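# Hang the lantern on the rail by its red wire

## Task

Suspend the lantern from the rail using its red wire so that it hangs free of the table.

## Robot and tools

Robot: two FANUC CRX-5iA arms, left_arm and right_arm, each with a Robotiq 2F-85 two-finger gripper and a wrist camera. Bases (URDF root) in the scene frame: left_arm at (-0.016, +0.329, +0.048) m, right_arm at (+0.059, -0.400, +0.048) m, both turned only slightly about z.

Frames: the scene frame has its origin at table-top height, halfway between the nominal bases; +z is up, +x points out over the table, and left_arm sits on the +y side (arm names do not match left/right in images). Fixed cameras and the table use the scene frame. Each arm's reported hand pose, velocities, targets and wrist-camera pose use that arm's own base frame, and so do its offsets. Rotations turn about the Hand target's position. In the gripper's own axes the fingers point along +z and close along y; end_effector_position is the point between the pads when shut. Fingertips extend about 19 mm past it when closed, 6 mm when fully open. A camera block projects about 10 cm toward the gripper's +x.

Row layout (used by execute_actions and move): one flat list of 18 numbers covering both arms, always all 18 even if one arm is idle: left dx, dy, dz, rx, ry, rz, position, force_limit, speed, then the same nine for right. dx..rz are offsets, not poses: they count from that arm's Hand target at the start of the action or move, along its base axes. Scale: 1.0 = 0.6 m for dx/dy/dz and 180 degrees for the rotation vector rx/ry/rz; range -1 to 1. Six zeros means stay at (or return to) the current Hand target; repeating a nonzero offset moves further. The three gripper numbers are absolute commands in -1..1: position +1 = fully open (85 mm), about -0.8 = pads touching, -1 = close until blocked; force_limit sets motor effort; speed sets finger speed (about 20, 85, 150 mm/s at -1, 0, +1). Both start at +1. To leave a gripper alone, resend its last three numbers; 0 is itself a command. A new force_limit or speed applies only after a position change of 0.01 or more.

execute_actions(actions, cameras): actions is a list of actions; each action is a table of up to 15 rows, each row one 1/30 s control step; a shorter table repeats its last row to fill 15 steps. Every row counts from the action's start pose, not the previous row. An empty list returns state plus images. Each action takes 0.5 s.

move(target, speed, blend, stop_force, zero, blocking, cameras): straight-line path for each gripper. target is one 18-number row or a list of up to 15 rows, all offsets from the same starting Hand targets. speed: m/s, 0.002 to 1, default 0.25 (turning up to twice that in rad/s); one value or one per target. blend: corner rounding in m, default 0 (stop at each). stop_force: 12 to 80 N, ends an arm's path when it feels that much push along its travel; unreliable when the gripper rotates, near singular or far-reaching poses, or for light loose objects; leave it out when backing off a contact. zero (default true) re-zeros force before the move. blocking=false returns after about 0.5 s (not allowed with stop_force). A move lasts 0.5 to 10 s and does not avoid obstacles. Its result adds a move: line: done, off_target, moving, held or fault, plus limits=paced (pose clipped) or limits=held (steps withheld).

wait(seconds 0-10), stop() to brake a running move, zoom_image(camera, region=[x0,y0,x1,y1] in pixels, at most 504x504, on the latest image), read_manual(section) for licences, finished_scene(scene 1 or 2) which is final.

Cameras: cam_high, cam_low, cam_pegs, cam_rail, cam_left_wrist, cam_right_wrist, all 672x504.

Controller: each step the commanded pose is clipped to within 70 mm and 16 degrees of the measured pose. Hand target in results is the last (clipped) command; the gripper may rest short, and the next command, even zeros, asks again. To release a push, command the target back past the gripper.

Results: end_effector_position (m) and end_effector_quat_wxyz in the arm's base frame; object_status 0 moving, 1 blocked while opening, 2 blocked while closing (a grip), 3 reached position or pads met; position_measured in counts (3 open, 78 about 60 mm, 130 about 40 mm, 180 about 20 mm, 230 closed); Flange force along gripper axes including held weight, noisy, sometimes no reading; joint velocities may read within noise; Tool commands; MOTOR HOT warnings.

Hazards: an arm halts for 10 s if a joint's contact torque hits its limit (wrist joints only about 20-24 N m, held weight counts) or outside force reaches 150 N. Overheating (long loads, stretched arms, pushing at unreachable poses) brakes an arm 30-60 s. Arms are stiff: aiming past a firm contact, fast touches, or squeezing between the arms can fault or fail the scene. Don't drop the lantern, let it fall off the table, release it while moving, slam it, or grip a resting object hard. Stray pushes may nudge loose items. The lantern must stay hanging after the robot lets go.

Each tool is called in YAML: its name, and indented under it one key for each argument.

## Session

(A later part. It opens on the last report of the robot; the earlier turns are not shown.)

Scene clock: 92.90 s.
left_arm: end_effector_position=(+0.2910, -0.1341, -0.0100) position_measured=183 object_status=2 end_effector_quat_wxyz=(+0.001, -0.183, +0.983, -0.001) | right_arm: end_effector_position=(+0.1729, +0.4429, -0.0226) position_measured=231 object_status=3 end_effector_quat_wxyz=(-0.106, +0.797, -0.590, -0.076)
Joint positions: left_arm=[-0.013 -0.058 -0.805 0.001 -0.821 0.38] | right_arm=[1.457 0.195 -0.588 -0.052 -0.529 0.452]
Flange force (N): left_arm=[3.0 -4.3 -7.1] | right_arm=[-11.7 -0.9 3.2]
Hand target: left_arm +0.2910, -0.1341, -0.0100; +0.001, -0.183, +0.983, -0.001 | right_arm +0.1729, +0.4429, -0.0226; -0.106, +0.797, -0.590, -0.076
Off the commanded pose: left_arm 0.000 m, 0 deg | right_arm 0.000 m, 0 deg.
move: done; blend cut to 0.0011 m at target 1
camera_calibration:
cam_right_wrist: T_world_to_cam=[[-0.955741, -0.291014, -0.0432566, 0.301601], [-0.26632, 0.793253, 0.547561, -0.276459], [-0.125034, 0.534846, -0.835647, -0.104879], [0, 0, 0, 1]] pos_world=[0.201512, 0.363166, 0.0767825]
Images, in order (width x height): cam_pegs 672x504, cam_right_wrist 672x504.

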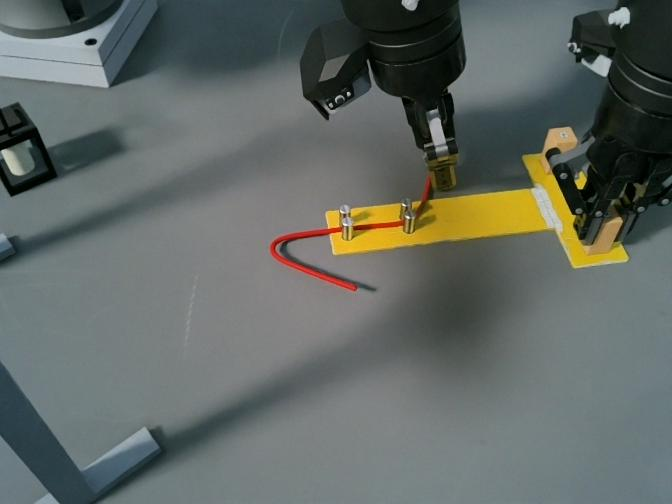

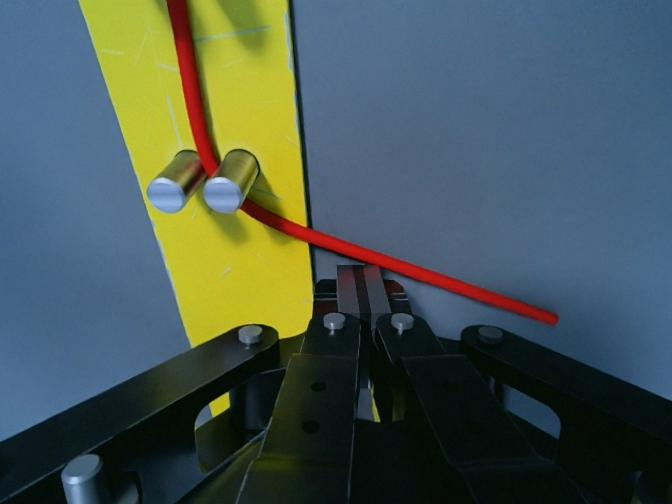

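move:
  target:
    - [0,0,0,0,0,0,-1,1,-0.5,-0.0045,-0.048,0,0,0,0,-1,0,-0.5]
    - [0,0,0,0,0,0,-1,1,-0.5,0.014,-0.086,0,0,0,0,-1,0,-0.5]
    - [0,0,0,0,0,0,-1,1,-0.5,0.030,-0.104,0,0,0,0,-1,0,-0.5]
    - [0,0,0,0,0,0,-1,1,-0.5,0.041,-0.112,0,0,0,0,-1,0,-0.5]
  speed: 0.03
  blend: 0.003
  cameras: ["cam_right_wrist","cam_pegs"]

Scene clock: 96.07 s.
left_arm: end_effector_position=(+0.2910, -0.1341, -0.0100) position_measured=183 object_status=2 end_effector_quat_wxyz=(+0.001, -0.183, +0.983, -0.001) | right_arm: end_effector_position=(+0.1975, +0.3757, -0.0226) position_measured=231 object_status=3 end_effector_quat_wxyz=(-0.106, +0.797, -0.590, -0.076)
Joint positions: left_arm=[-0.013 -0.058 -0.805 0.001 -0.821 0.38] | right_arm=[1.356 0.089 -0.699 -0.103 -0.529 0.594]
Flange force (N): left_arm=[1.7 0.1 -16.0] | right_arm=[-4.6 -2.8 4.2]
Hand target: left_arm +0.2910, -0.1341, -0.0100; +0.001, -0.183, +0.983, -0.001 | right_arm +0.1975, +0.3757, -0.0226; -0.106, +0.797, -0.590, -0.076
Off the commanded pose: left_arm 0.000 m, 0 deg | right_arm 0.000 m, 0 deg.
move: done
camera_calibration:
cam_right_wrist: T_world_to_cam=[[-0.955733, -0.291035, -0.0432783, 0.305562], [-0.266343, 0.793215, 0.547605, -0.216588], [-0.125043, 0.534891, -0.835617, -0.0658747], [0, 0, 0, 1]] pos_world=[0.226112, 0.295966, 0.0767827]
Images, in order (width x height): cam_pegs 672x504, cam_right_wrist 672x504.

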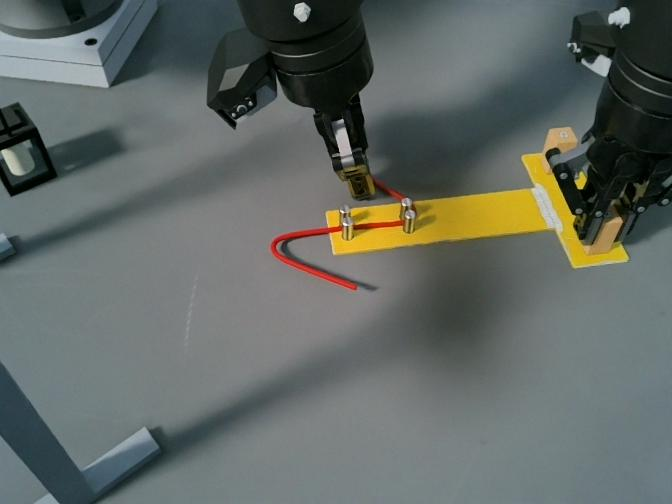

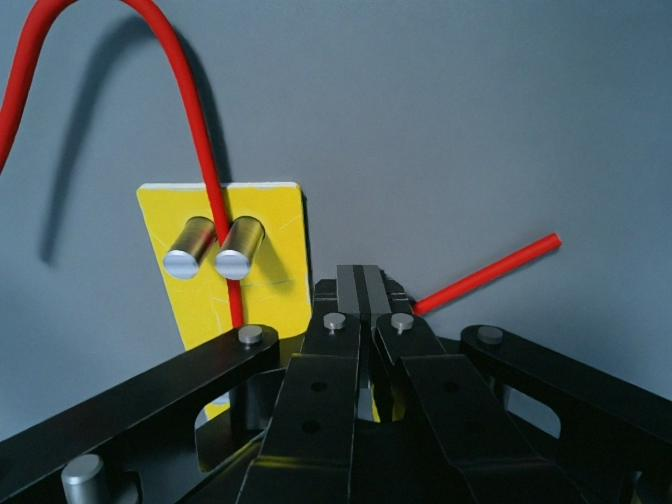

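move:
  target:
    - [0,0,0,0,0,0,-1,1,-0.5,-0.03,-0.02,0.1,0,0,0,-1,0,-0.5]
    - [0,0,0,0,0,0,-1,1,-0.5,-0.044,0.0755,0.1,-0.083,0,0,-1,0,-0.5]
    - [0,0,0,0,0,0,-1,1,-0.5,-0.044,0.0755,-0.0018,-0.083,0,0,-1,0,-0.5]
    - [0,0,0,0,0,0,-1,1,-0.5,-0.01,0.035,-0.0018,-0.083,0,0,-1,0,-0.5]
    - [0,0,0,0,0,0,-1,1,-0.5,-0.001,0.024,-0.0018,-0.083,0,0,-1,0,-0.5]
    - [0,0,0,0,0,0,-1,1,-0.5,0.006,0.017,-0.0018,-0.083,0,0,-1,0,-0.5]
  speed: [0.1,0.1,0.06,0.03,0.03,0.03]
  blend: [0.01,0.005,0,0.003,0.003,0]
  cameras: ["cam_right_wrist","cam_pegs"]

Scene clock: 101.83 s.
left_arm: end_effector_position=(+0.2910, -0.1341, -0.0100) position_measured=183 object_status=2 end_effector_quat_wxyz=(+0.001, -0.183, +0.983, -0.001) | right_arm: end_effector_position=(+0.2011, +0.3859, -0.0237) position_measured=231 object_status=3 end_effector_quat_wxyz=(-0.001, +0.804, -0.595, +0.001)
Joint positions: left_arm=[-0.013 -0.058 -0.805 0.001 -0.821 0.38] | right_arm=[1.396 0.248 -0.505 0.004 -0.817 0.469]
Flange force (N): left_arm=[-1.0 -8.1 -6.2] | right_arm=[-15.2 4.3 -3.4]
Hand target: left_arm +0.2910, -0.1341, -0.0100; +0.001, -0.183, +0.983, -0.001 | right_arm +0.2011, +0.3859, -0.0237; -0.001, +0.804, -0.595, +0.001
Off the commanded pose: left_arm 0.000 m, 0 deg | right_arm 0.000 m, 0 deg.
move: done
camera_calibration:
cam_right_wrist: T_world_to_cam=[[-0.95575, -0.292301, 0.0331838, 0.314224], [-0.266331, 0.907659, 0.324381, -0.272516], [-0.124937, 0.30119, -0.945344, 0.0157851], [0, 0, 0, 1]] pos_world=[0.229712, 0.334445, 0.0928941]
Images, in order (width x height): cam_pegs 672x504, cam_right_wrist 672x504.

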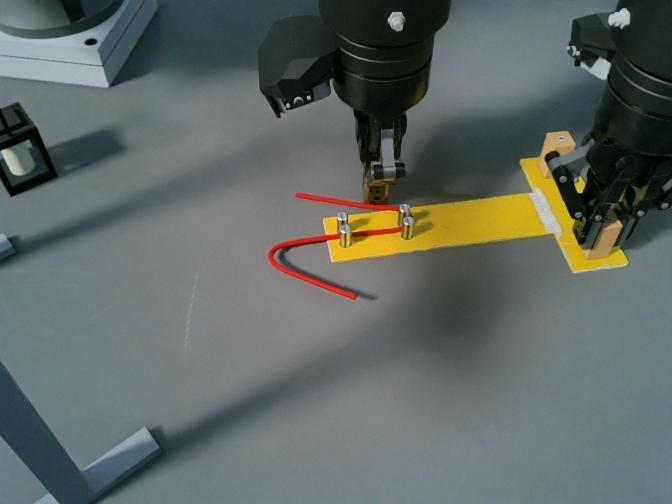

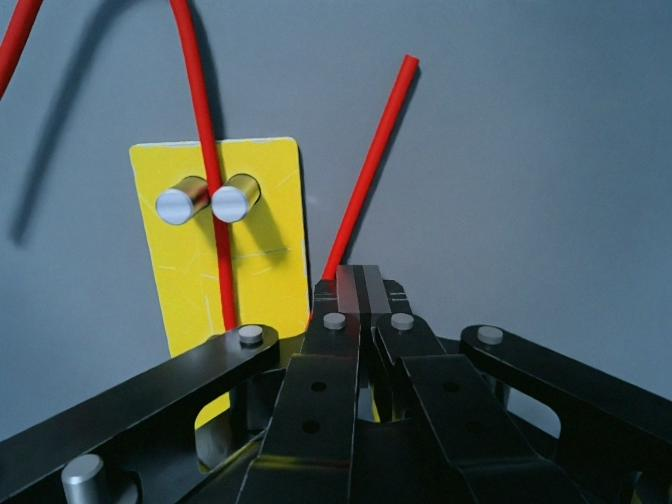

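move:
  target:
    - [0,0,0,0,0,0,-1,1,-0.5,-0.05,0.03,0,0,0,0,-1,0,-0.5]
    - [0,0,0,0,0,0,-1,1,-0.5,-0.05,-0.05,0.35,0,0,0,-1,0,-0.5]
  speed: [0.06,0.2]
  cameras: ["all"]

zoom_image:
  camera: "cam_rail"
  region: [200, 220, 420, 390]

Scene clock: 104.50 s.
left_arm: end_effector_position=(+0.2910, -0.1341, -0.0100) position_measured=183 object_status=2 end_effector_quat_wxyz=(+0.001, -0.183, +0.983, -0.001) | right_arm: end_effector_position=(+0.1711, +0.3559, +0.1863) position_measured=231 object_status=3 end_effector_quat_wxyz=(-0.001, +0.804, -0.595, +0.001)
Joint positions: left_arm=[-0.013 -0.058 -0.805 0.001 -0.821 0.38] | right_arm=[1.46 -0.116 -0.336 0.003 -1.35 0.407]
Flange force (N): left_arm=[1.2 -0.6 -17.7] | right_arm=[-6.0 -1.7 -2.2]
Hand target: left_arm +0.2910, -0.1341, -0.0100; +0.001, -0.183, +0.983, -0.001 | right_arm +0.1711, +0.3559, +0.1863; -0.001, +0.804, -0.595, +0.001
Off the commanded pose: left_arm 0.000 m, 0 deg | right_arm 0.000 m, 0 deg.
move: done
camera_calibration:
cam_left_wrist: T_world_to_cam=[[-0.358322, 0.93353, 0.0112766, 0.23007], [0.882224, 0.334628, 0.331218, -0.190407], [0.305428, 0.128631, -0.943487, 0.0497012], [0, 0, 0, 1]] pos_world=[0.23524, -0.157455, 0.107364]
cam_right_wrist: T_world_to_cam=[[-0.955741, -0.292325, 0.0332475, 0.2698], [-0.266316, 0.907613, 0.324523, -0.321428], [-0.125042, 0.301306, -0.945293, 0.219566], [0, 0, 0, 1]] pos_world=[0.199712, 0.304445, 0.302894]

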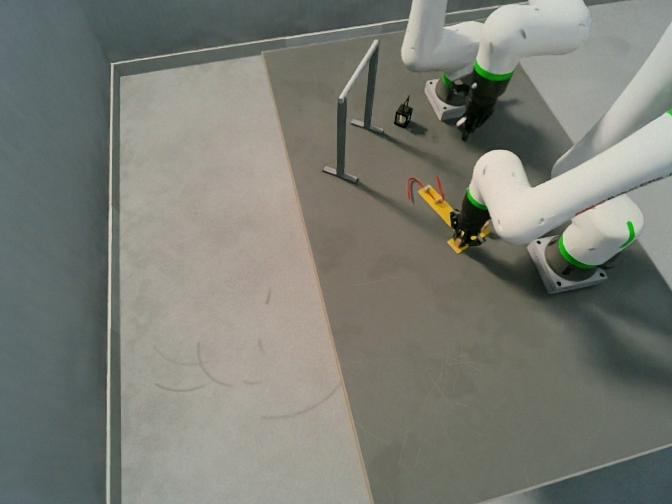

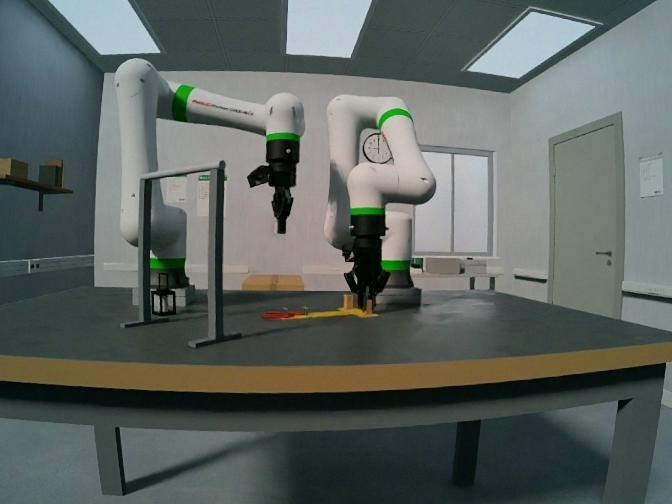

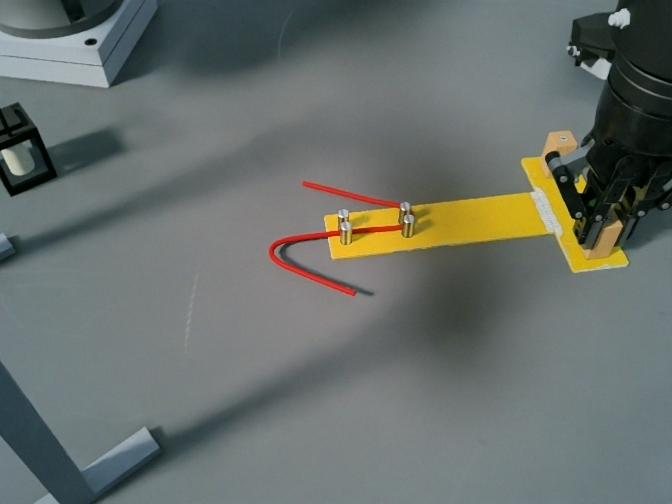

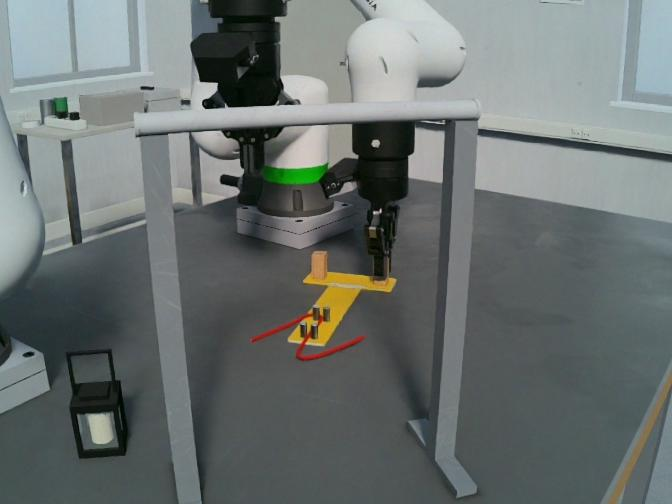

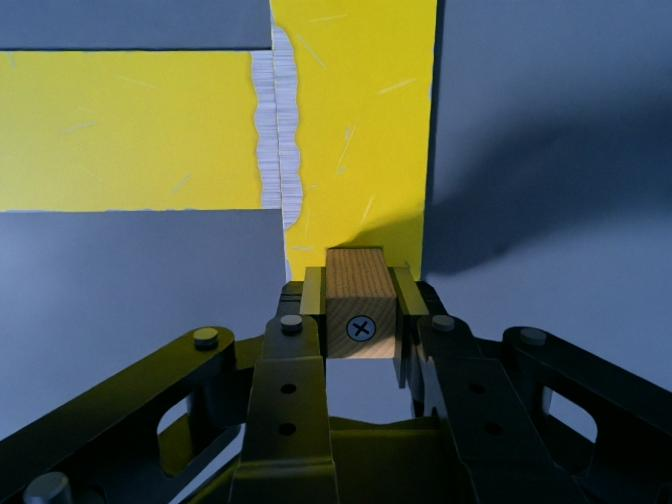

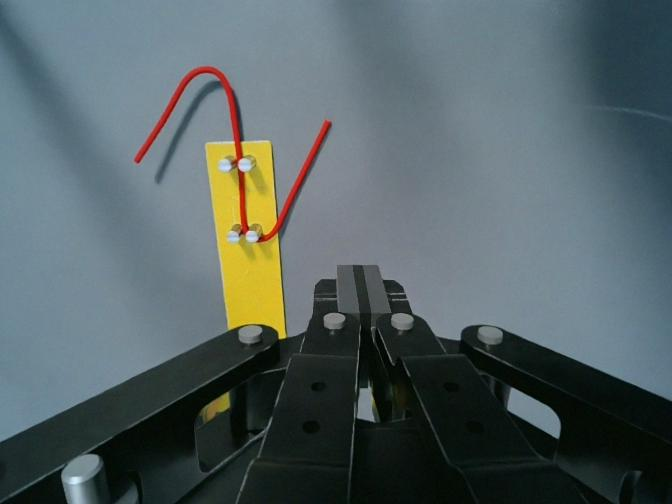

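Scaled by 2.291 from the camera's 672x504 image, which has a finer 960x720 frame.

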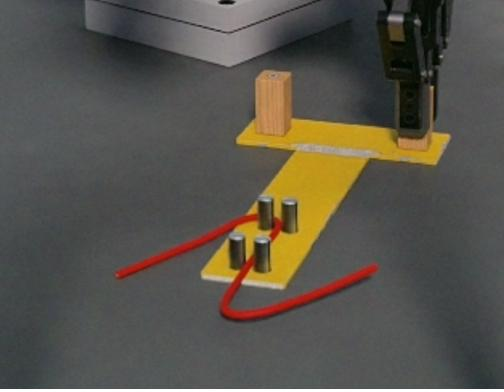

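move:
  target:
    - [0,0,0,0,0,0,0.2,1,-0.5,0.112,0.066,0,0,0,0,-1,0,-0.5]
    - [0,0,0.1,0,0,0,0.2,1,-0.5,0.112,0.066,-0.1,0,0,0,-0.6,0,-0.5]
    - [-0.1,0.2,0.45,0,0,0,0.2,1,-0.5,0.112,0.066,-0.27,0,0,0,-0.6,0,-0.5]
  speed: 0.12
  cameras: ["cam_right_wrist","cam_pegs"]

Scene clock: 112.50 s.
left_arm: end_effector_position=(+0.2310, -0.0141, +0.2600) position_measured=104 object_status=3 end_effector_quat_wxyz=(+0.001, -0.183, +0.983, -0.001) | right_arm: end_effector_position=(+0.2383, +0.3955, +0.0243) position_measured=205 object_status=3 end_effector_quat_wxyz=(-0.001, +0.804, -0.595, +0.001)
Joint positions: left_arm=[0.539 -0.615 -0.493 0.002 -1.69 -0.171] | right_arm=[1.316 0.224 -0.392 0.003 -0.954 0.55]
Flange force (N): left_arm=[2.1 -1.8 1.9] | right_arm=[-6.5 -3.7 1.1]
Hand target: left_arm +0.2310, -0.0141, +0.2600; +0.001, -0.183, +0.983, -0.001 | right_arm +0.2383, +0.3955, +0.0243; -0.001, +0.804, -0.595, +0.001
Off the commanded pose: left_arm 0.000 m, 0 deg | right_arm 0.000 m, 0 deg.
move: done
camera_calibration:
cam_right_wrist: T_world_to_cam=[[-0.955733, -0.292353, 0.0332376, 0.350996], [-0.266345, 0.907604, 0.324524, -0.286889], [-0.125042, 0.301305, -0.945293, 0.0628993], [0, 0, 0, 1]] pos_world=[0.266912, 0.344045, 0.140894]
Images, in order (width x height): cam_pegs 672x504, cam_right_wrist 672x504.

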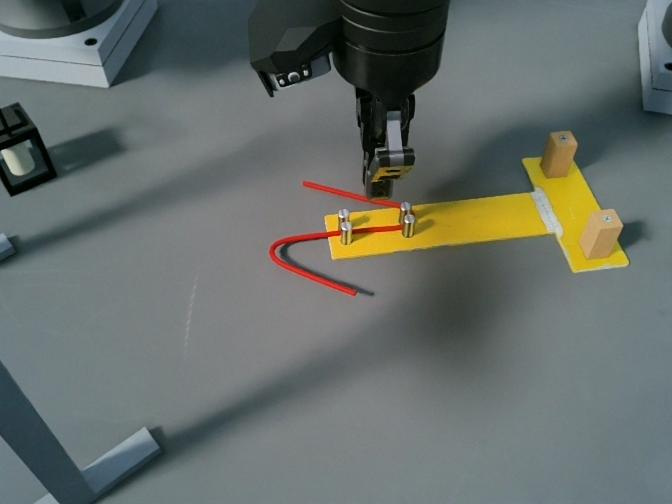

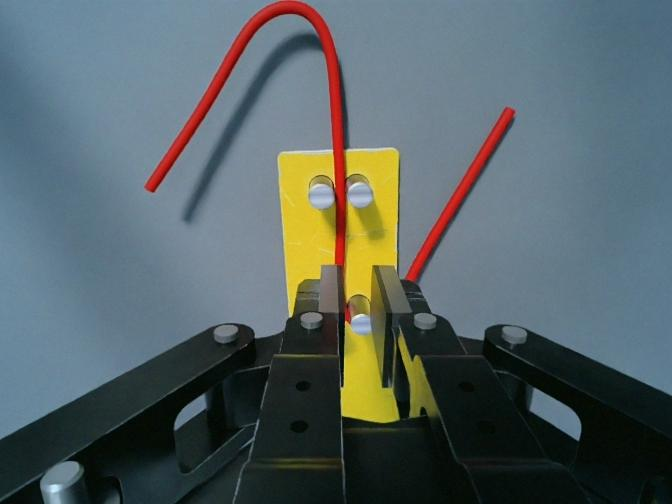

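move:
  target: [0,0,0,0,0,0,0.2,1,-0.5,0.008,0.0025,-0.055,0,0,0,-0.6,0,-0.5]
  speed: 0.05
  cameras: ["cam_right_wrist"]

Scene clock: 113.87 s.
left_arm: end_effector_position=(+0.2310, -0.0141, +0.2600) position_measured=104 object_status=3 end_effector_quat_wxyz=(+0.001, -0.183, +0.983, -0.001) | right_arm: end_effector_position=(+0.2431, +0.3970, -0.0087) position_measured=205 object_status=3 end_effector_quat_wxyz=(-0.001, +0.804, -0.595, +0.001)
Joint positions: left_arm=[0.539 -0.615 -0.493 0.002 -1.69 -0.171] | right_arm=[1.306 0.286 -0.408 0.003 -0.876 0.559]
Flange force (N): left_arm=[2.6 -1.4 2.0] | right_arm=[-6.4 -3.7 2.0]
Hand target: left_arm +0.2310, -0.0141, +0.2600; +0.001, -0.183, +0.983, -0.001 | right_arm +0.2431, +0.3970, -0.0087; -0.001, +0.804, -0.595, +0.001
Off the commanded pose: left_arm 0.000 m, 0 deg | right_arm 0.000 m, 0 deg.
move: done
camera_calibration:
cam_right_wrist: T_world_to_cam=[[-0.955736, -0.292346, 0.0332099, 0.357121], [-0.266335, 0.907576, 0.324609, -0.276265], [-0.125039, 0.301396, -0.945265, 0.0318179], [0, 0, 0, 1]] pos_world=[0.271712, 0.345545, 0.107895]
Images, in order (width x height): cam_right_wrist 672x504.

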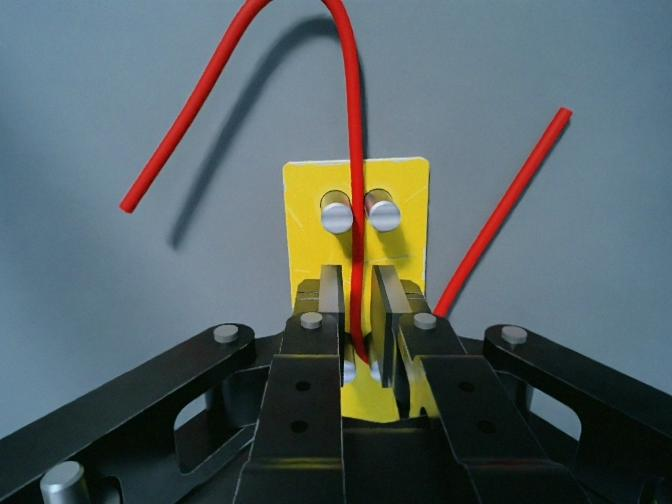

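move:
  target:
    - [0,0,0,0,0,0,0.2,1,-0.5,0,0,-0.0215,0,0,0,-0.6,0,-0.5]
    - [0,0,0,0,0,0,0.2,1,-0.5,0,0,-0.0215,0,0,0,-1,0,-1]
    - [0,0,0,0,0,0,0.2,1,-0.5,0,0,0.08,0,0,0,-1,0,-1]
    - [0,0,0,0,0,0,0.2,1,-0.5,0,0,0.4,0,0,0,-1,0,-1]
  speed: [0.03,0.03,0.04,0.12]
  cameras: ["all"]

Scene clock: 119.43 s.
left_arm: end_effector_position=(+0.2310, -0.0141, +0.2600) position_measured=104 object_status=3 end_effector_quat_wxyz=(+0.001, -0.183, +0.983, -0.001) | right_arm: end_effector_position=(+0.2430, +0.3970, +0.2313) position_measured=227 object_status=2 end_effector_quat_wxyz=(-0.001, +0.804, -0.595, +0.001)
Joint positions: left_arm=[0.539 -0.615 -0.493 0.002 -1.69 -0.171] | right_arm=[1.306 0.047 -0.072 0.003 -1.45 0.561]
Flange force (N): left_arm=[3.0 -0.5 2.0] | right_arm=[-7.2 -4.7 -0.6]
Hand target: left_arm +0.2310, -0.0141, +0.2600; +0.001, -0.183, +0.983, -0.001 | right_arm +0.2431, +0.3970, +0.2313; -0.001, +0.804, -0.595, +0.001
Off the commanded pose: left_arm 0.000 m, 0 deg | right_arm 0.000 m, 0 deg.
move: done
camera_calibration:
cam_left_wrist: T_world_to_cam=[[-0.358322, 0.93353, 0.0112766, 0.0935023], [0.882224, 0.334628, 0.331218, -0.267058], [0.305428, 0.128631, -0.943487, 0.307333], [0, 0, 0, 1]] pos_world=[0.17524, -0.0374549, 0.377364]
cam_right_wrist: T_world_to_cam=[[-0.955736, -0.292347, 0.0332096, 0.349151], [-0.266336, 0.907576, 0.324609, -0.354171], [-0.125039, 0.301396, -0.945265, 0.258682], [0, 0, 0, 1]] pos_world=[0.271712, 0.345545, 0.347895]

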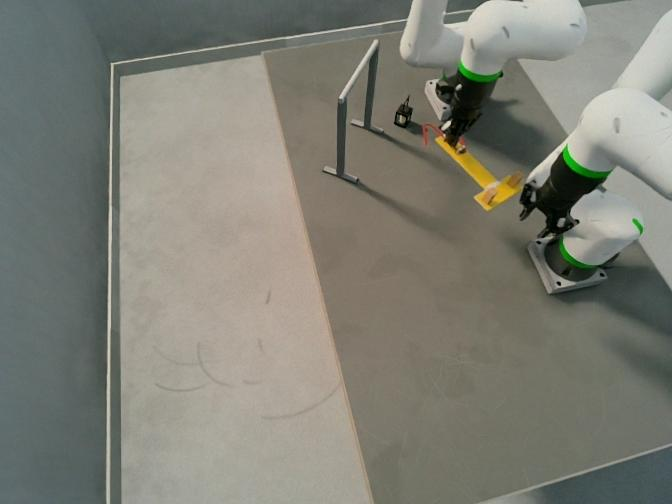

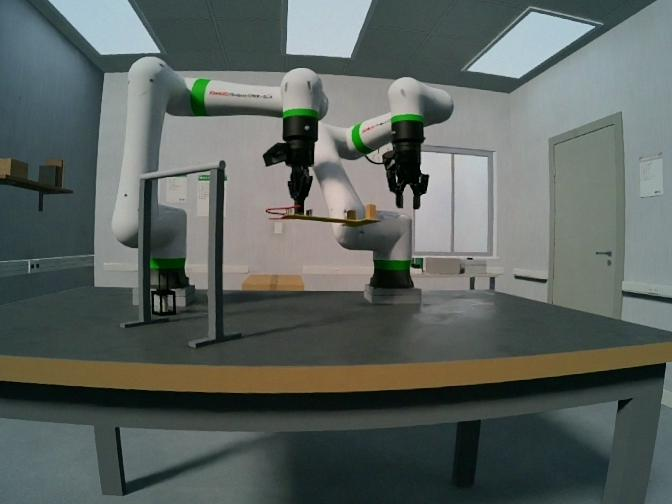

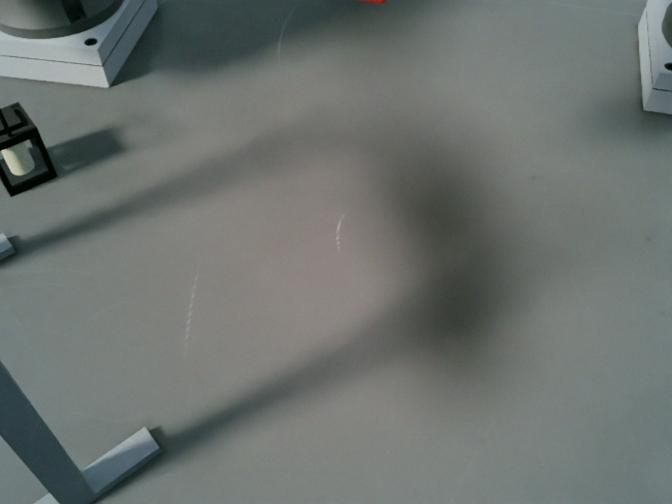

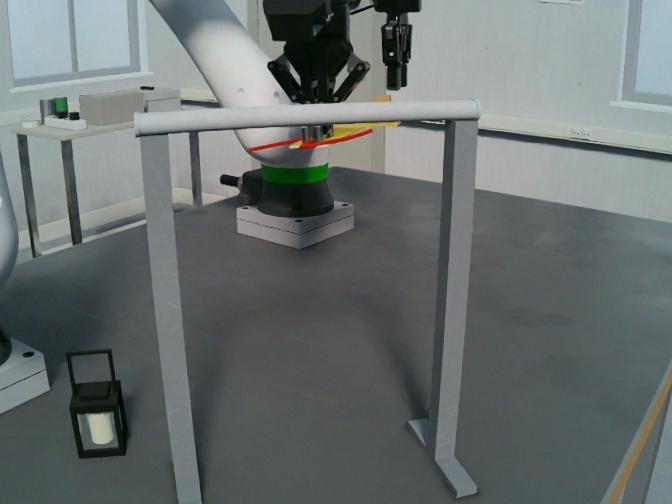

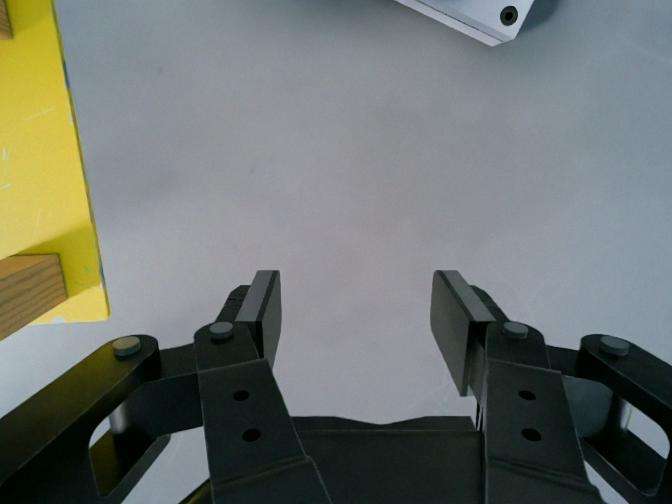

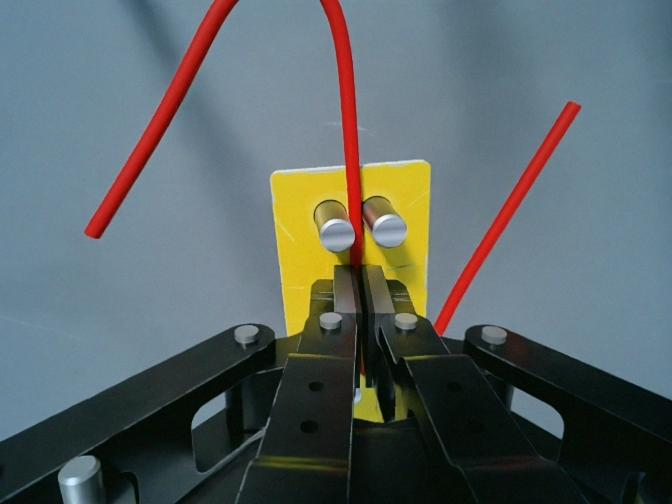

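move:
  target:
    - [0,0,0,0,0,0,0.2,1,-0.5,0,0,-0.37,0,0,0,-1,0,-1]
    - [0,0,0,0,0,0,0.2,1,-0.5,0,0,-0.4205,0,0,0,-1,0,-1]
    - [0.1,-0.2,-0.1,0,0,0,1,1,-0.5,0,0,-0.4205,0,0,0,-1,0,-1]
    - [0.1,-0.2,-0.3,0,0,0,1,1,-0.5,0,0,-0.4205,0,0,0,-1,0,-1]
  speed: [0.1,0.03,0.15,0.15]
  cameras: ["cam_left_wrist","cam_pegs"]

Scene clock: 126.90 s.
left_arm: end_effector_position=(+0.2910, -0.1340, +0.0800) position_measured=3 object_status=3 end_effector_quat_wxyz=(+0.001, -0.183, +0.983, -0.001) | right_arm: end_effector_position=(+0.2431, +0.3970, -0.0210) position_measured=231 object_status=3 end_effector_quat_wxyz=(-0.001, +0.804, -0.595, +0.001)
Joint positions: left_arm=[-0.013 -0.229 -0.692 0.001 -1.105 0.381] | right_arm=[1.306 0.307 -0.417 0.004 -0.846 0.559]
Joint velocities: left_arm=[0 0.001 -0.001 0.005 0 0.002] | right_arm=[within noise]
Flange force (N): left_arm=[3.9 1.8 -1.1] | right_arm=[-1.1 22.0 -102.5]
Hand target: left_arm +0.2910, -0.1341, +0.0800; +0.001, -0.183, +0.983, -0.001 | right_arm +0.2431, +0.3970, -0.0210; -0.001, +0.804, -0.595, +0.001
Off the commanded pose: left_arm 0.000 m, 0 deg | right_arm 0.000 m, 0 deg.
move: done
camera_calibration:
cam_left_wrist: T_world_to_cam=[[-0.358205, 0.933572, 0.0114808, 0.228902], [0.882233, 0.334431, 0.331393, -0.220285], [0.30554, 0.128835, -0.943423, 0.134502], [0, 0, 0, 1]] pos_world=[0.235241, -0.157356, 0.197266]
Images, in order (width x height): cam_pegs 672x504, cam_left_wrist 672x504.

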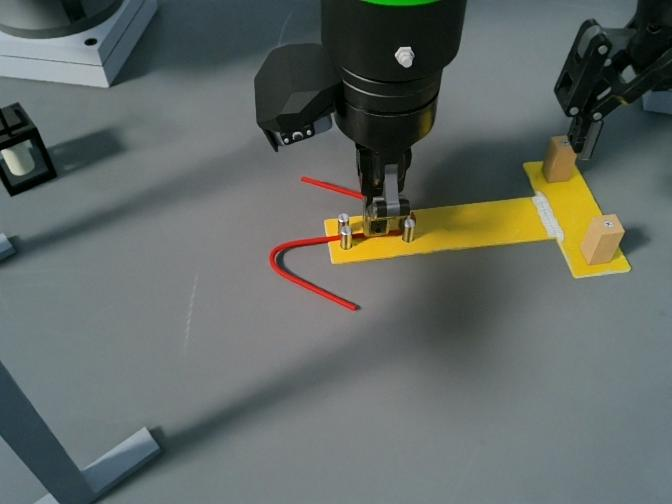

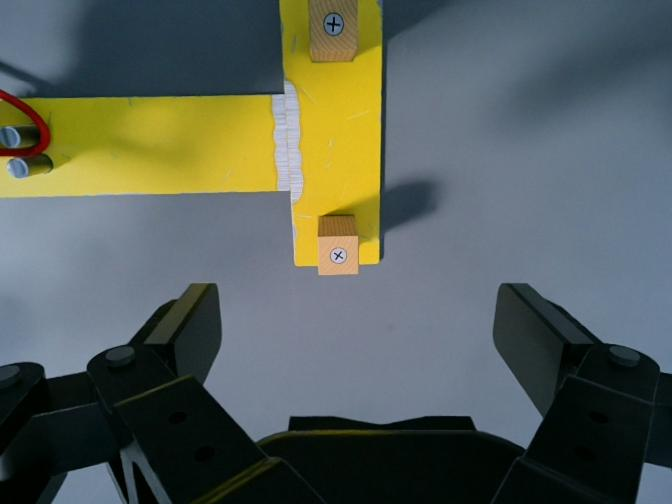

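move:
  target:
    - [0,0,0,0,0,0,1,1,-0.5,0,0,0.006,0,0,0,-1,0,-1]
    - [0,0,-0.15,0,0,0,1,1,-0.5,0,0,0.006,0,0,0,-0.6,0,-1]
    - [0,0,-0.15,0,0,0,-1,1,-0.5,0,0,0.001,0,0,0,-0.6,0,-1]
  speed: [0.05,0.08,0.03]
  cameras: ["cam_left_wrist","cam_right_wrist"]

Scene clock: 132.23 s.
left_arm: end_effector_position=(+0.2910, -0.1342, -0.0100) position_measured=183 object_status=0 end_effector_quat_wxyz=(+0.001, -0.183, +0.983, -0.001) | right_arm: end_effector_position=(+0.2430, +0.3969, -0.0205) position_measured=205 object_status=3 end_effector_quat_wxyz=(-0.001, +0.804, -0.595, +0.001)
Joint positions: left_arm=[-0.013 -0.058 -0.805 0.001 -0.821 0.38] | right_arm=[1.306 0.306 -0.417 0.004 -0.847 0.559]
Flange force (N): left_arm=[5.7 11.2 -36.8] | right_arm=[-6.7 -3.3 2.4]
Hand target: left_arm +0.2910, -0.1341, -0.0100; +0.001, -0.183, +0.983, -0.001 | right_arm +0.2431, +0.3970, -0.0204; -0.001, +0.804, -0.595, +0.001
Off the commanded pose: left_arm 0.000 m, 0 deg | right_arm 0.000 m, 0 deg.
move: done
camera_calibration:
cam_left_wrist: T_world_to_cam=[[-0.35843, 0.933491, 0.0110392, 0.230243], [0.882178, 0.334811, 0.331156, -0.190414], [0.305436, 0.128435, -0.943511, 0.0496522], [0, 0, 0, 1]] pos_world=[0.23534, -0.157554, 0.107363]
cam_right_wrist: T_world_to_cam=[[-0.955738, -0.292331, 0.0332741, 0.357499], [-0.266328, 0.907651, 0.324406, -0.272476], [-0.125035, 0.301186, -0.945332, 0.0208356], [0, 0, 0, 1]] pos_world=[0.271712, 0.345545, 0.0961939]
Images, in order (width x height): cam_left_wrist 672x504, cam_right_wrist 672x504.

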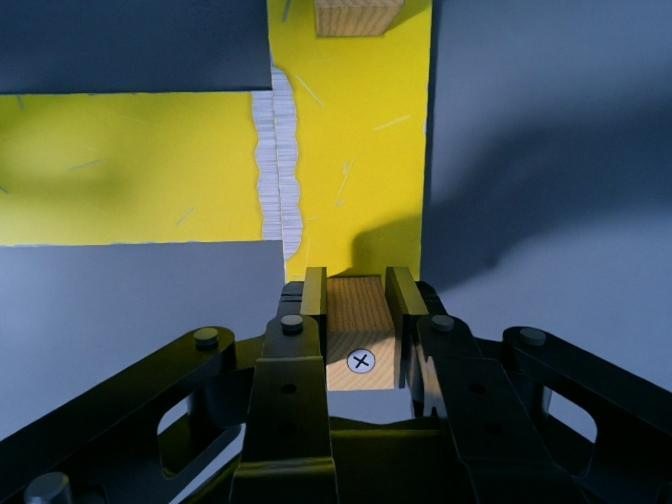

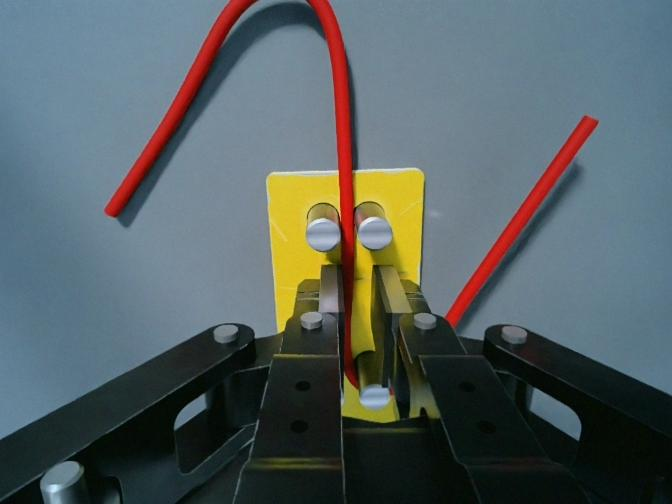

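move:
  target:
    - [0,0,0,0,0,0,-1,1,-0.5,0.0045,0.0015,-0.0025,0,0,0,-0.6,0,-1]
    - [0,0,0,0,0,0,-1,1,-0.5,0.0045,0.0015,-0.0025,0,0,0,-1,1,-1]
    - [0,0,0,0,0,0,-1,1,-0.5,0.0045,0.0015,0.08,0,0,0,-1,1,-1]
  speed: [0.02,0.02,0.02]
  cameras: ["cam_pegs","cam_right_wrist"]

Scene clock: 136.83 s.
left_arm: end_effector_position=(+0.2910, -0.1341, -0.0100) position_measured=183 object_status=2 end_effector_quat_wxyz=(+0.001, -0.183, +0.983, -0.001) | right_arm: end_effector_position=(+0.2458, +0.3979, +0.0276) position_measured=228 object_status=2 end_effector_quat_wxyz=(-0.001, +0.804, -0.595, +0.001)
Joint positions: left_arm=[-0.013 -0.058 -0.805 0.001 -0.821 0.38] | right_arm=[1.301 0.233 -0.372 0.003 -0.965 0.565]
Flange force (N): left_arm=[2.1 2.2 -21.4] | right_arm=[-6.3 -3.9 1.9]
Hand target: left_arm +0.2910, -0.1341, -0.0100; +0.001, -0.183, +0.983, -0.001 | right_arm +0.2458, +0.3979, +0.0276; -0.001, +0.804, -0.595, +0.001
Off the commanded pose: left_arm 0.000 m, 0 deg | right_arm 0.000 m, 0 deg.
move: done
camera_calibration:
cam_right_wrist: T_world_to_cam=[[-0.955733, -0.292353, 0.0332376, 0.358756], [-0.266345, 0.907604, 0.324524, -0.288141], [-0.125042, 0.301305, -0.945293, 0.0662334], [0, 0, 0, 1]] pos_world=[0.274412, 0.346445, 0.144194]
Images, in order (width x height): cam_pegs 672x504, cam_right_wrist 672x504.

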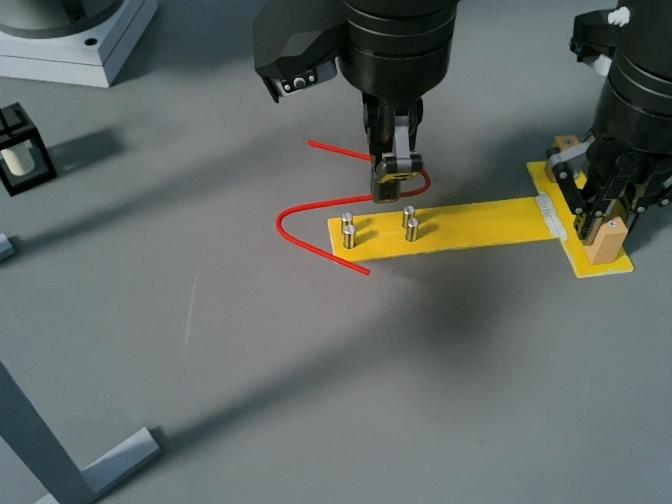

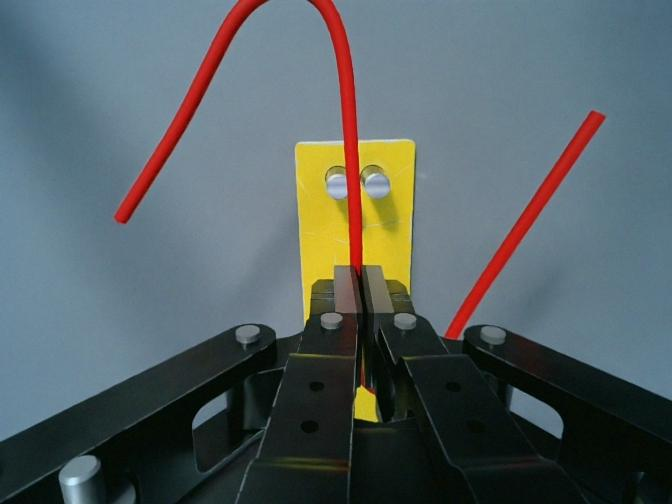

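move:
  target:
    - [0,0,0,0,0,0,1,1,-0.5,0,0,0.2,0,0,0,-1,1,-1]
    - [0,0,0.475,0,0,0,1,1,-0.5,0,0,0.44,0,0,0.1,-1,1,-1]
    - [-0.1,0.05,0.475,-0.2,-0.13,0.05,1,1,-0.5,0.142,-0.095,0.44,0,0,0.489,-1,1,-1]
  speed: 0.2
  cameras: ["all"]

Scene clock: 145.67 s.
left_arm: end_effector_position=(+0.2400, -0.1085, +0.2756) position_measured=3 object_status=3 end_effector_quat_wxyz=(+0.118, -0.240, +0.918, -0.295) | right_arm: end_effector_position=(+0.3270, +0.3435, +0.2916) position_measured=228 object_status=2 end_effector_quat_wxyz=(-0.001, +0.995, +0.103, +0.000)
Joint positions: left_arm=[1.262 -0.983 -0.883 0.57 -2.016 -0.591] | right_arm=[1.087 0.062 0.086 -0.001 -1.591 2.261]
Flange force (N): left_arm=no reading | right_arm=[5.0 -6.5 -3.2]
Hand target: left_arm +0.2400, -0.1085, +0.2756; +0.118, -0.239, +0.918, -0.295 (not the last commanded pose) | right_arm +0.3270, +0.3435, +0.2916; -0.001, +0.995, +0.103, +0.000 (not the last commanded pose)
Off the commanded pose: left_arm 0.010 m, 6 deg | right_arm 0.005 m, 3 deg.
move: held (left_arm; a check stopped the path), off_target (right_arm; braked when a check withheld steps of left_arm); path passed 2 of 3 targets; limits=held
pose unreachable (left arm): on one or more control steps of this call, first in action 0 (counted from 0), this arm could not follow its commanded pose, so it was not sent that pose on those steps. It may still have moved: this result reports where it is.
cause: moving toward the commanded pose would bring two parts of the arm too close to each other (its gripper and another part of the arm, with joints 3 (elbow) to 6 (wrist roll) between them, 11 mm apart when it was first held).
camera_calibration:
cam_left_wrist: T_world_to_cam=[[-0.373605, 0.718802, -0.586296, 0.329781], [0.694527, 0.63574, 0.336847, -0.172461], [0.614858, -0.281351, -0.736743, 0.155651], [0, 0, 0, 1]] pos_world=[0.147284, -0.0836138, 0.366117]
cam_right_wrist: T_world_to_cam=[[0.204049, -0.978397, 0.0332228, 0.268204], [-0.928088, -0.182536, 0.324552, 0.288007], [-0.311477, -0.0970582, -0.945284, 0.540132], [0, 0, 0, 1]] pos_world=[0.380807, 0.367406, 0.408194]

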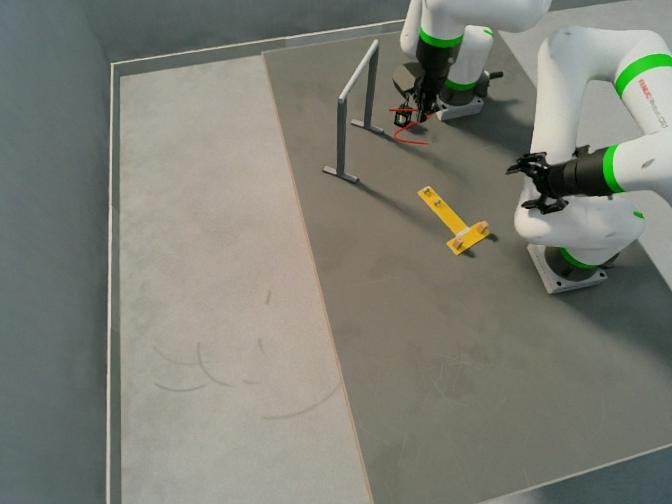

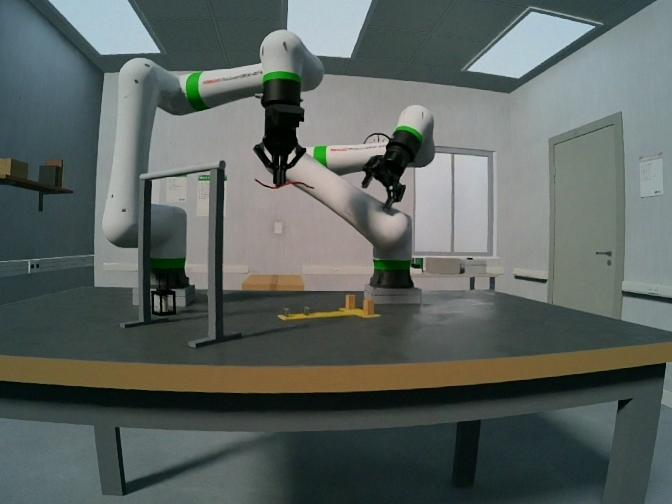

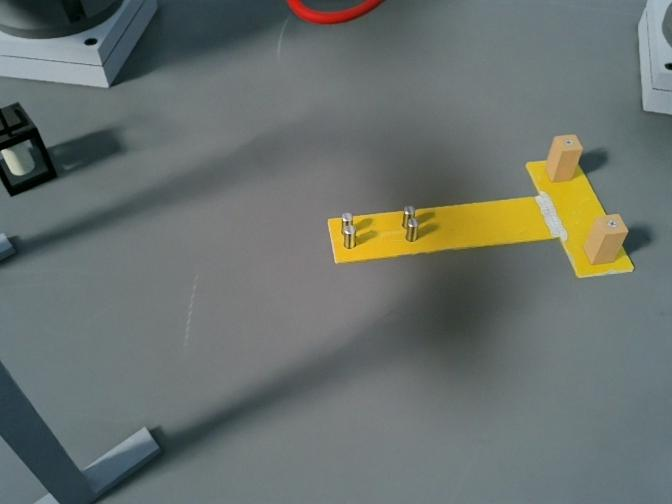

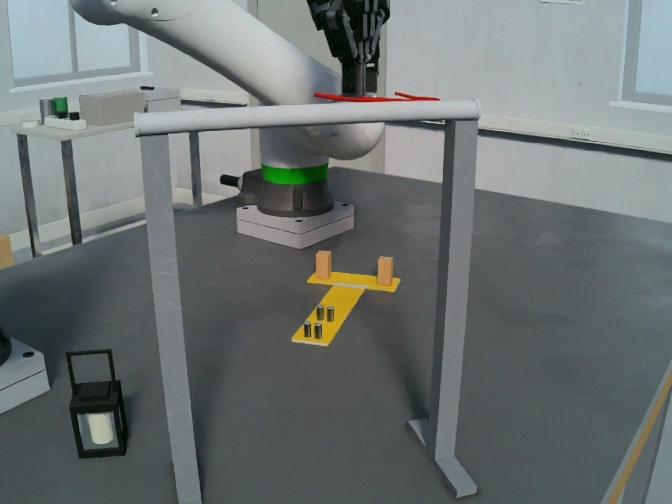

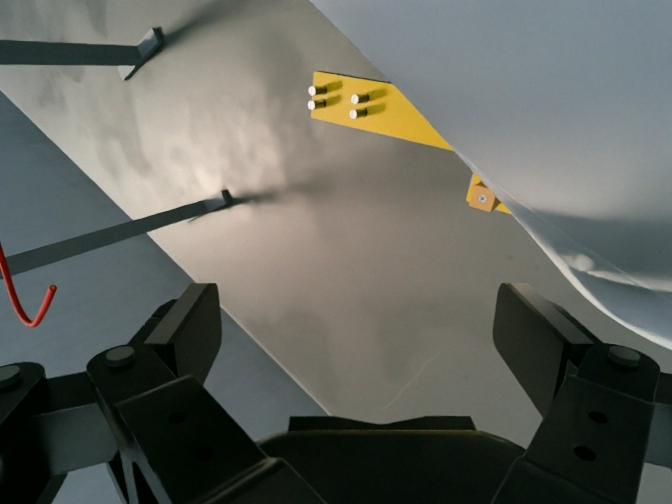

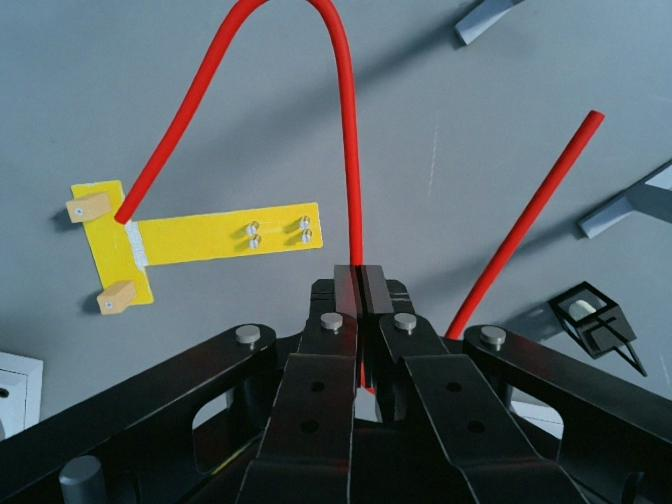

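move:
  target:
    - [0.233,0.08,0.08,0,0,0,1,1,-0.5,0,0,0,0,0,0,-1,1,-1]
    - [0.233,0.08,0.08,0.532,-0.658,-0.417,1,1,-0.5,0.0067,-0.004,0.001,0,0,0.017,-1,1,-1]
  speed: 0.3
  cameras: ["cam_high"]

Scene clock: 152.87 s.
left_arm: end_effector_position=(+0.3804, -0.0600, +0.3247) position_measured=3 object_status=3 end_effector_quat_wxyz=(+0.641, +0.676, +0.273, +0.240) | right_arm: end_effector_position=(+0.3310, +0.3411, +0.2922) position_measured=228 object_status=2 end_effector_quat_wxyz=(-0.001, +0.992, +0.129, +0.000)
Joint positions: left_arm=[0.852 -0.377 -1.185 1.448 -1.6 -3.929] | right_arm=[1.076 0.065 0.09 -0.002 -1.593 2.325]
Flange force (N): left_arm=no reading | right_arm=[5.8 -6.1 -3.2]
Hand target: left_arm +0.3798, -0.0605, +0.3236; +0.653, +0.653, +0.271, +0.271 | right_arm +0.3310, +0.3411, +0.2922; -0.001, +0.992, +0.129, +0.000
Off the commanded pose: left_arm 0.001 m, 5 deg | right_arm 0.000 m, 0 deg.
joint sent to its limit (left arm) — joint 3 (elbow), lower limit, where the elbow is as bent as it goes; joint 6 (wrist roll), lower limit. The joint targets are off in orientation, not in position.
move: off_target (left_arm)
Images, in order (width x height): cam_high 672x504.

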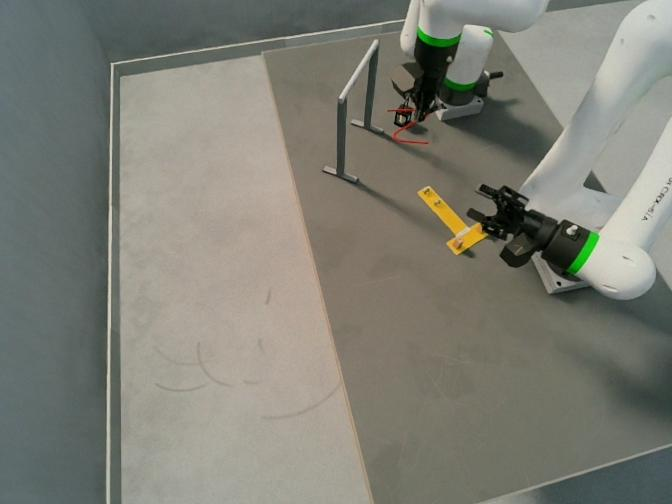

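move:
  target:
    - [0,0,0,-0.34,0.34,0,1,1,-0.5,0,0,0,0,0,0,-1,1,-1]
    - [0,0,0,-0.67,0.67,0,1,1,-0.5,0,0,0,0,0,0,-1,1,-1]
  speed: 0.4
  cameras: ["cam_high"]

Scene clock: 157.87 s.
left_arm: end_effector_position=(+0.3806, -0.0597, +0.3243) position_measured=3 object_status=3 end_effector_quat_wxyz=(+0.299, -0.199, +0.692, -0.627) | right_arm: end_effector_position=(+0.3310, +0.3411, +0.2922) position_measured=228 object_status=2 end_effector_quat_wxyz=(-0.001, +0.992, +0.129, +0.000)
Joint positions: left_arm=[0.847 -0.34 -1.185 1.456 -1.624 -1.015] | right_arm=[1.076 0.065 0.09 -0.002 -1.593 2.325]
Flange force (N): left_arm=no reading | right_arm=[5.9 -6.2 -3.9]
Hand target: left_arm +0.3798, -0.0605, +0.3236; +0.323, -0.215, +0.673, -0.629 | right_arm +0.3310, +0.3411, +0.2922; -0.001, +0.992, +0.129, +0.000
Off the commanded pose: left_arm 0.001 m, 4 deg | right_arm 0.000 m, 0 deg.
joint sent to its limit (left arm) — joint 3 (elbow), lower limit, where the elbow is as bent as it goes. The joint targets are off in orientation, not in position.
move: off_target (left_arm)
Images, in order (width x height): cam_high 672x504.

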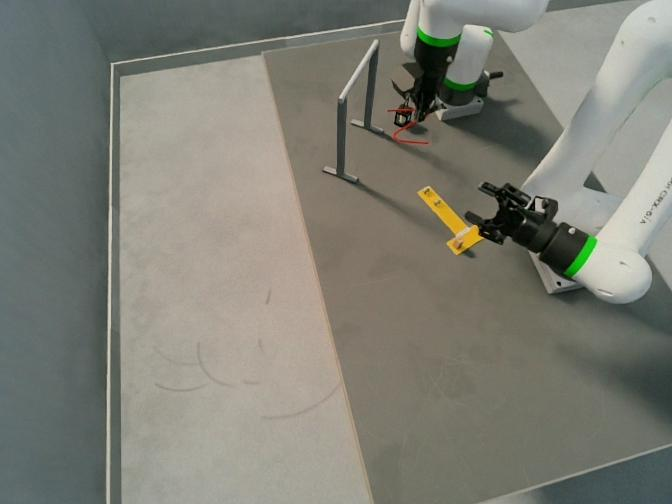

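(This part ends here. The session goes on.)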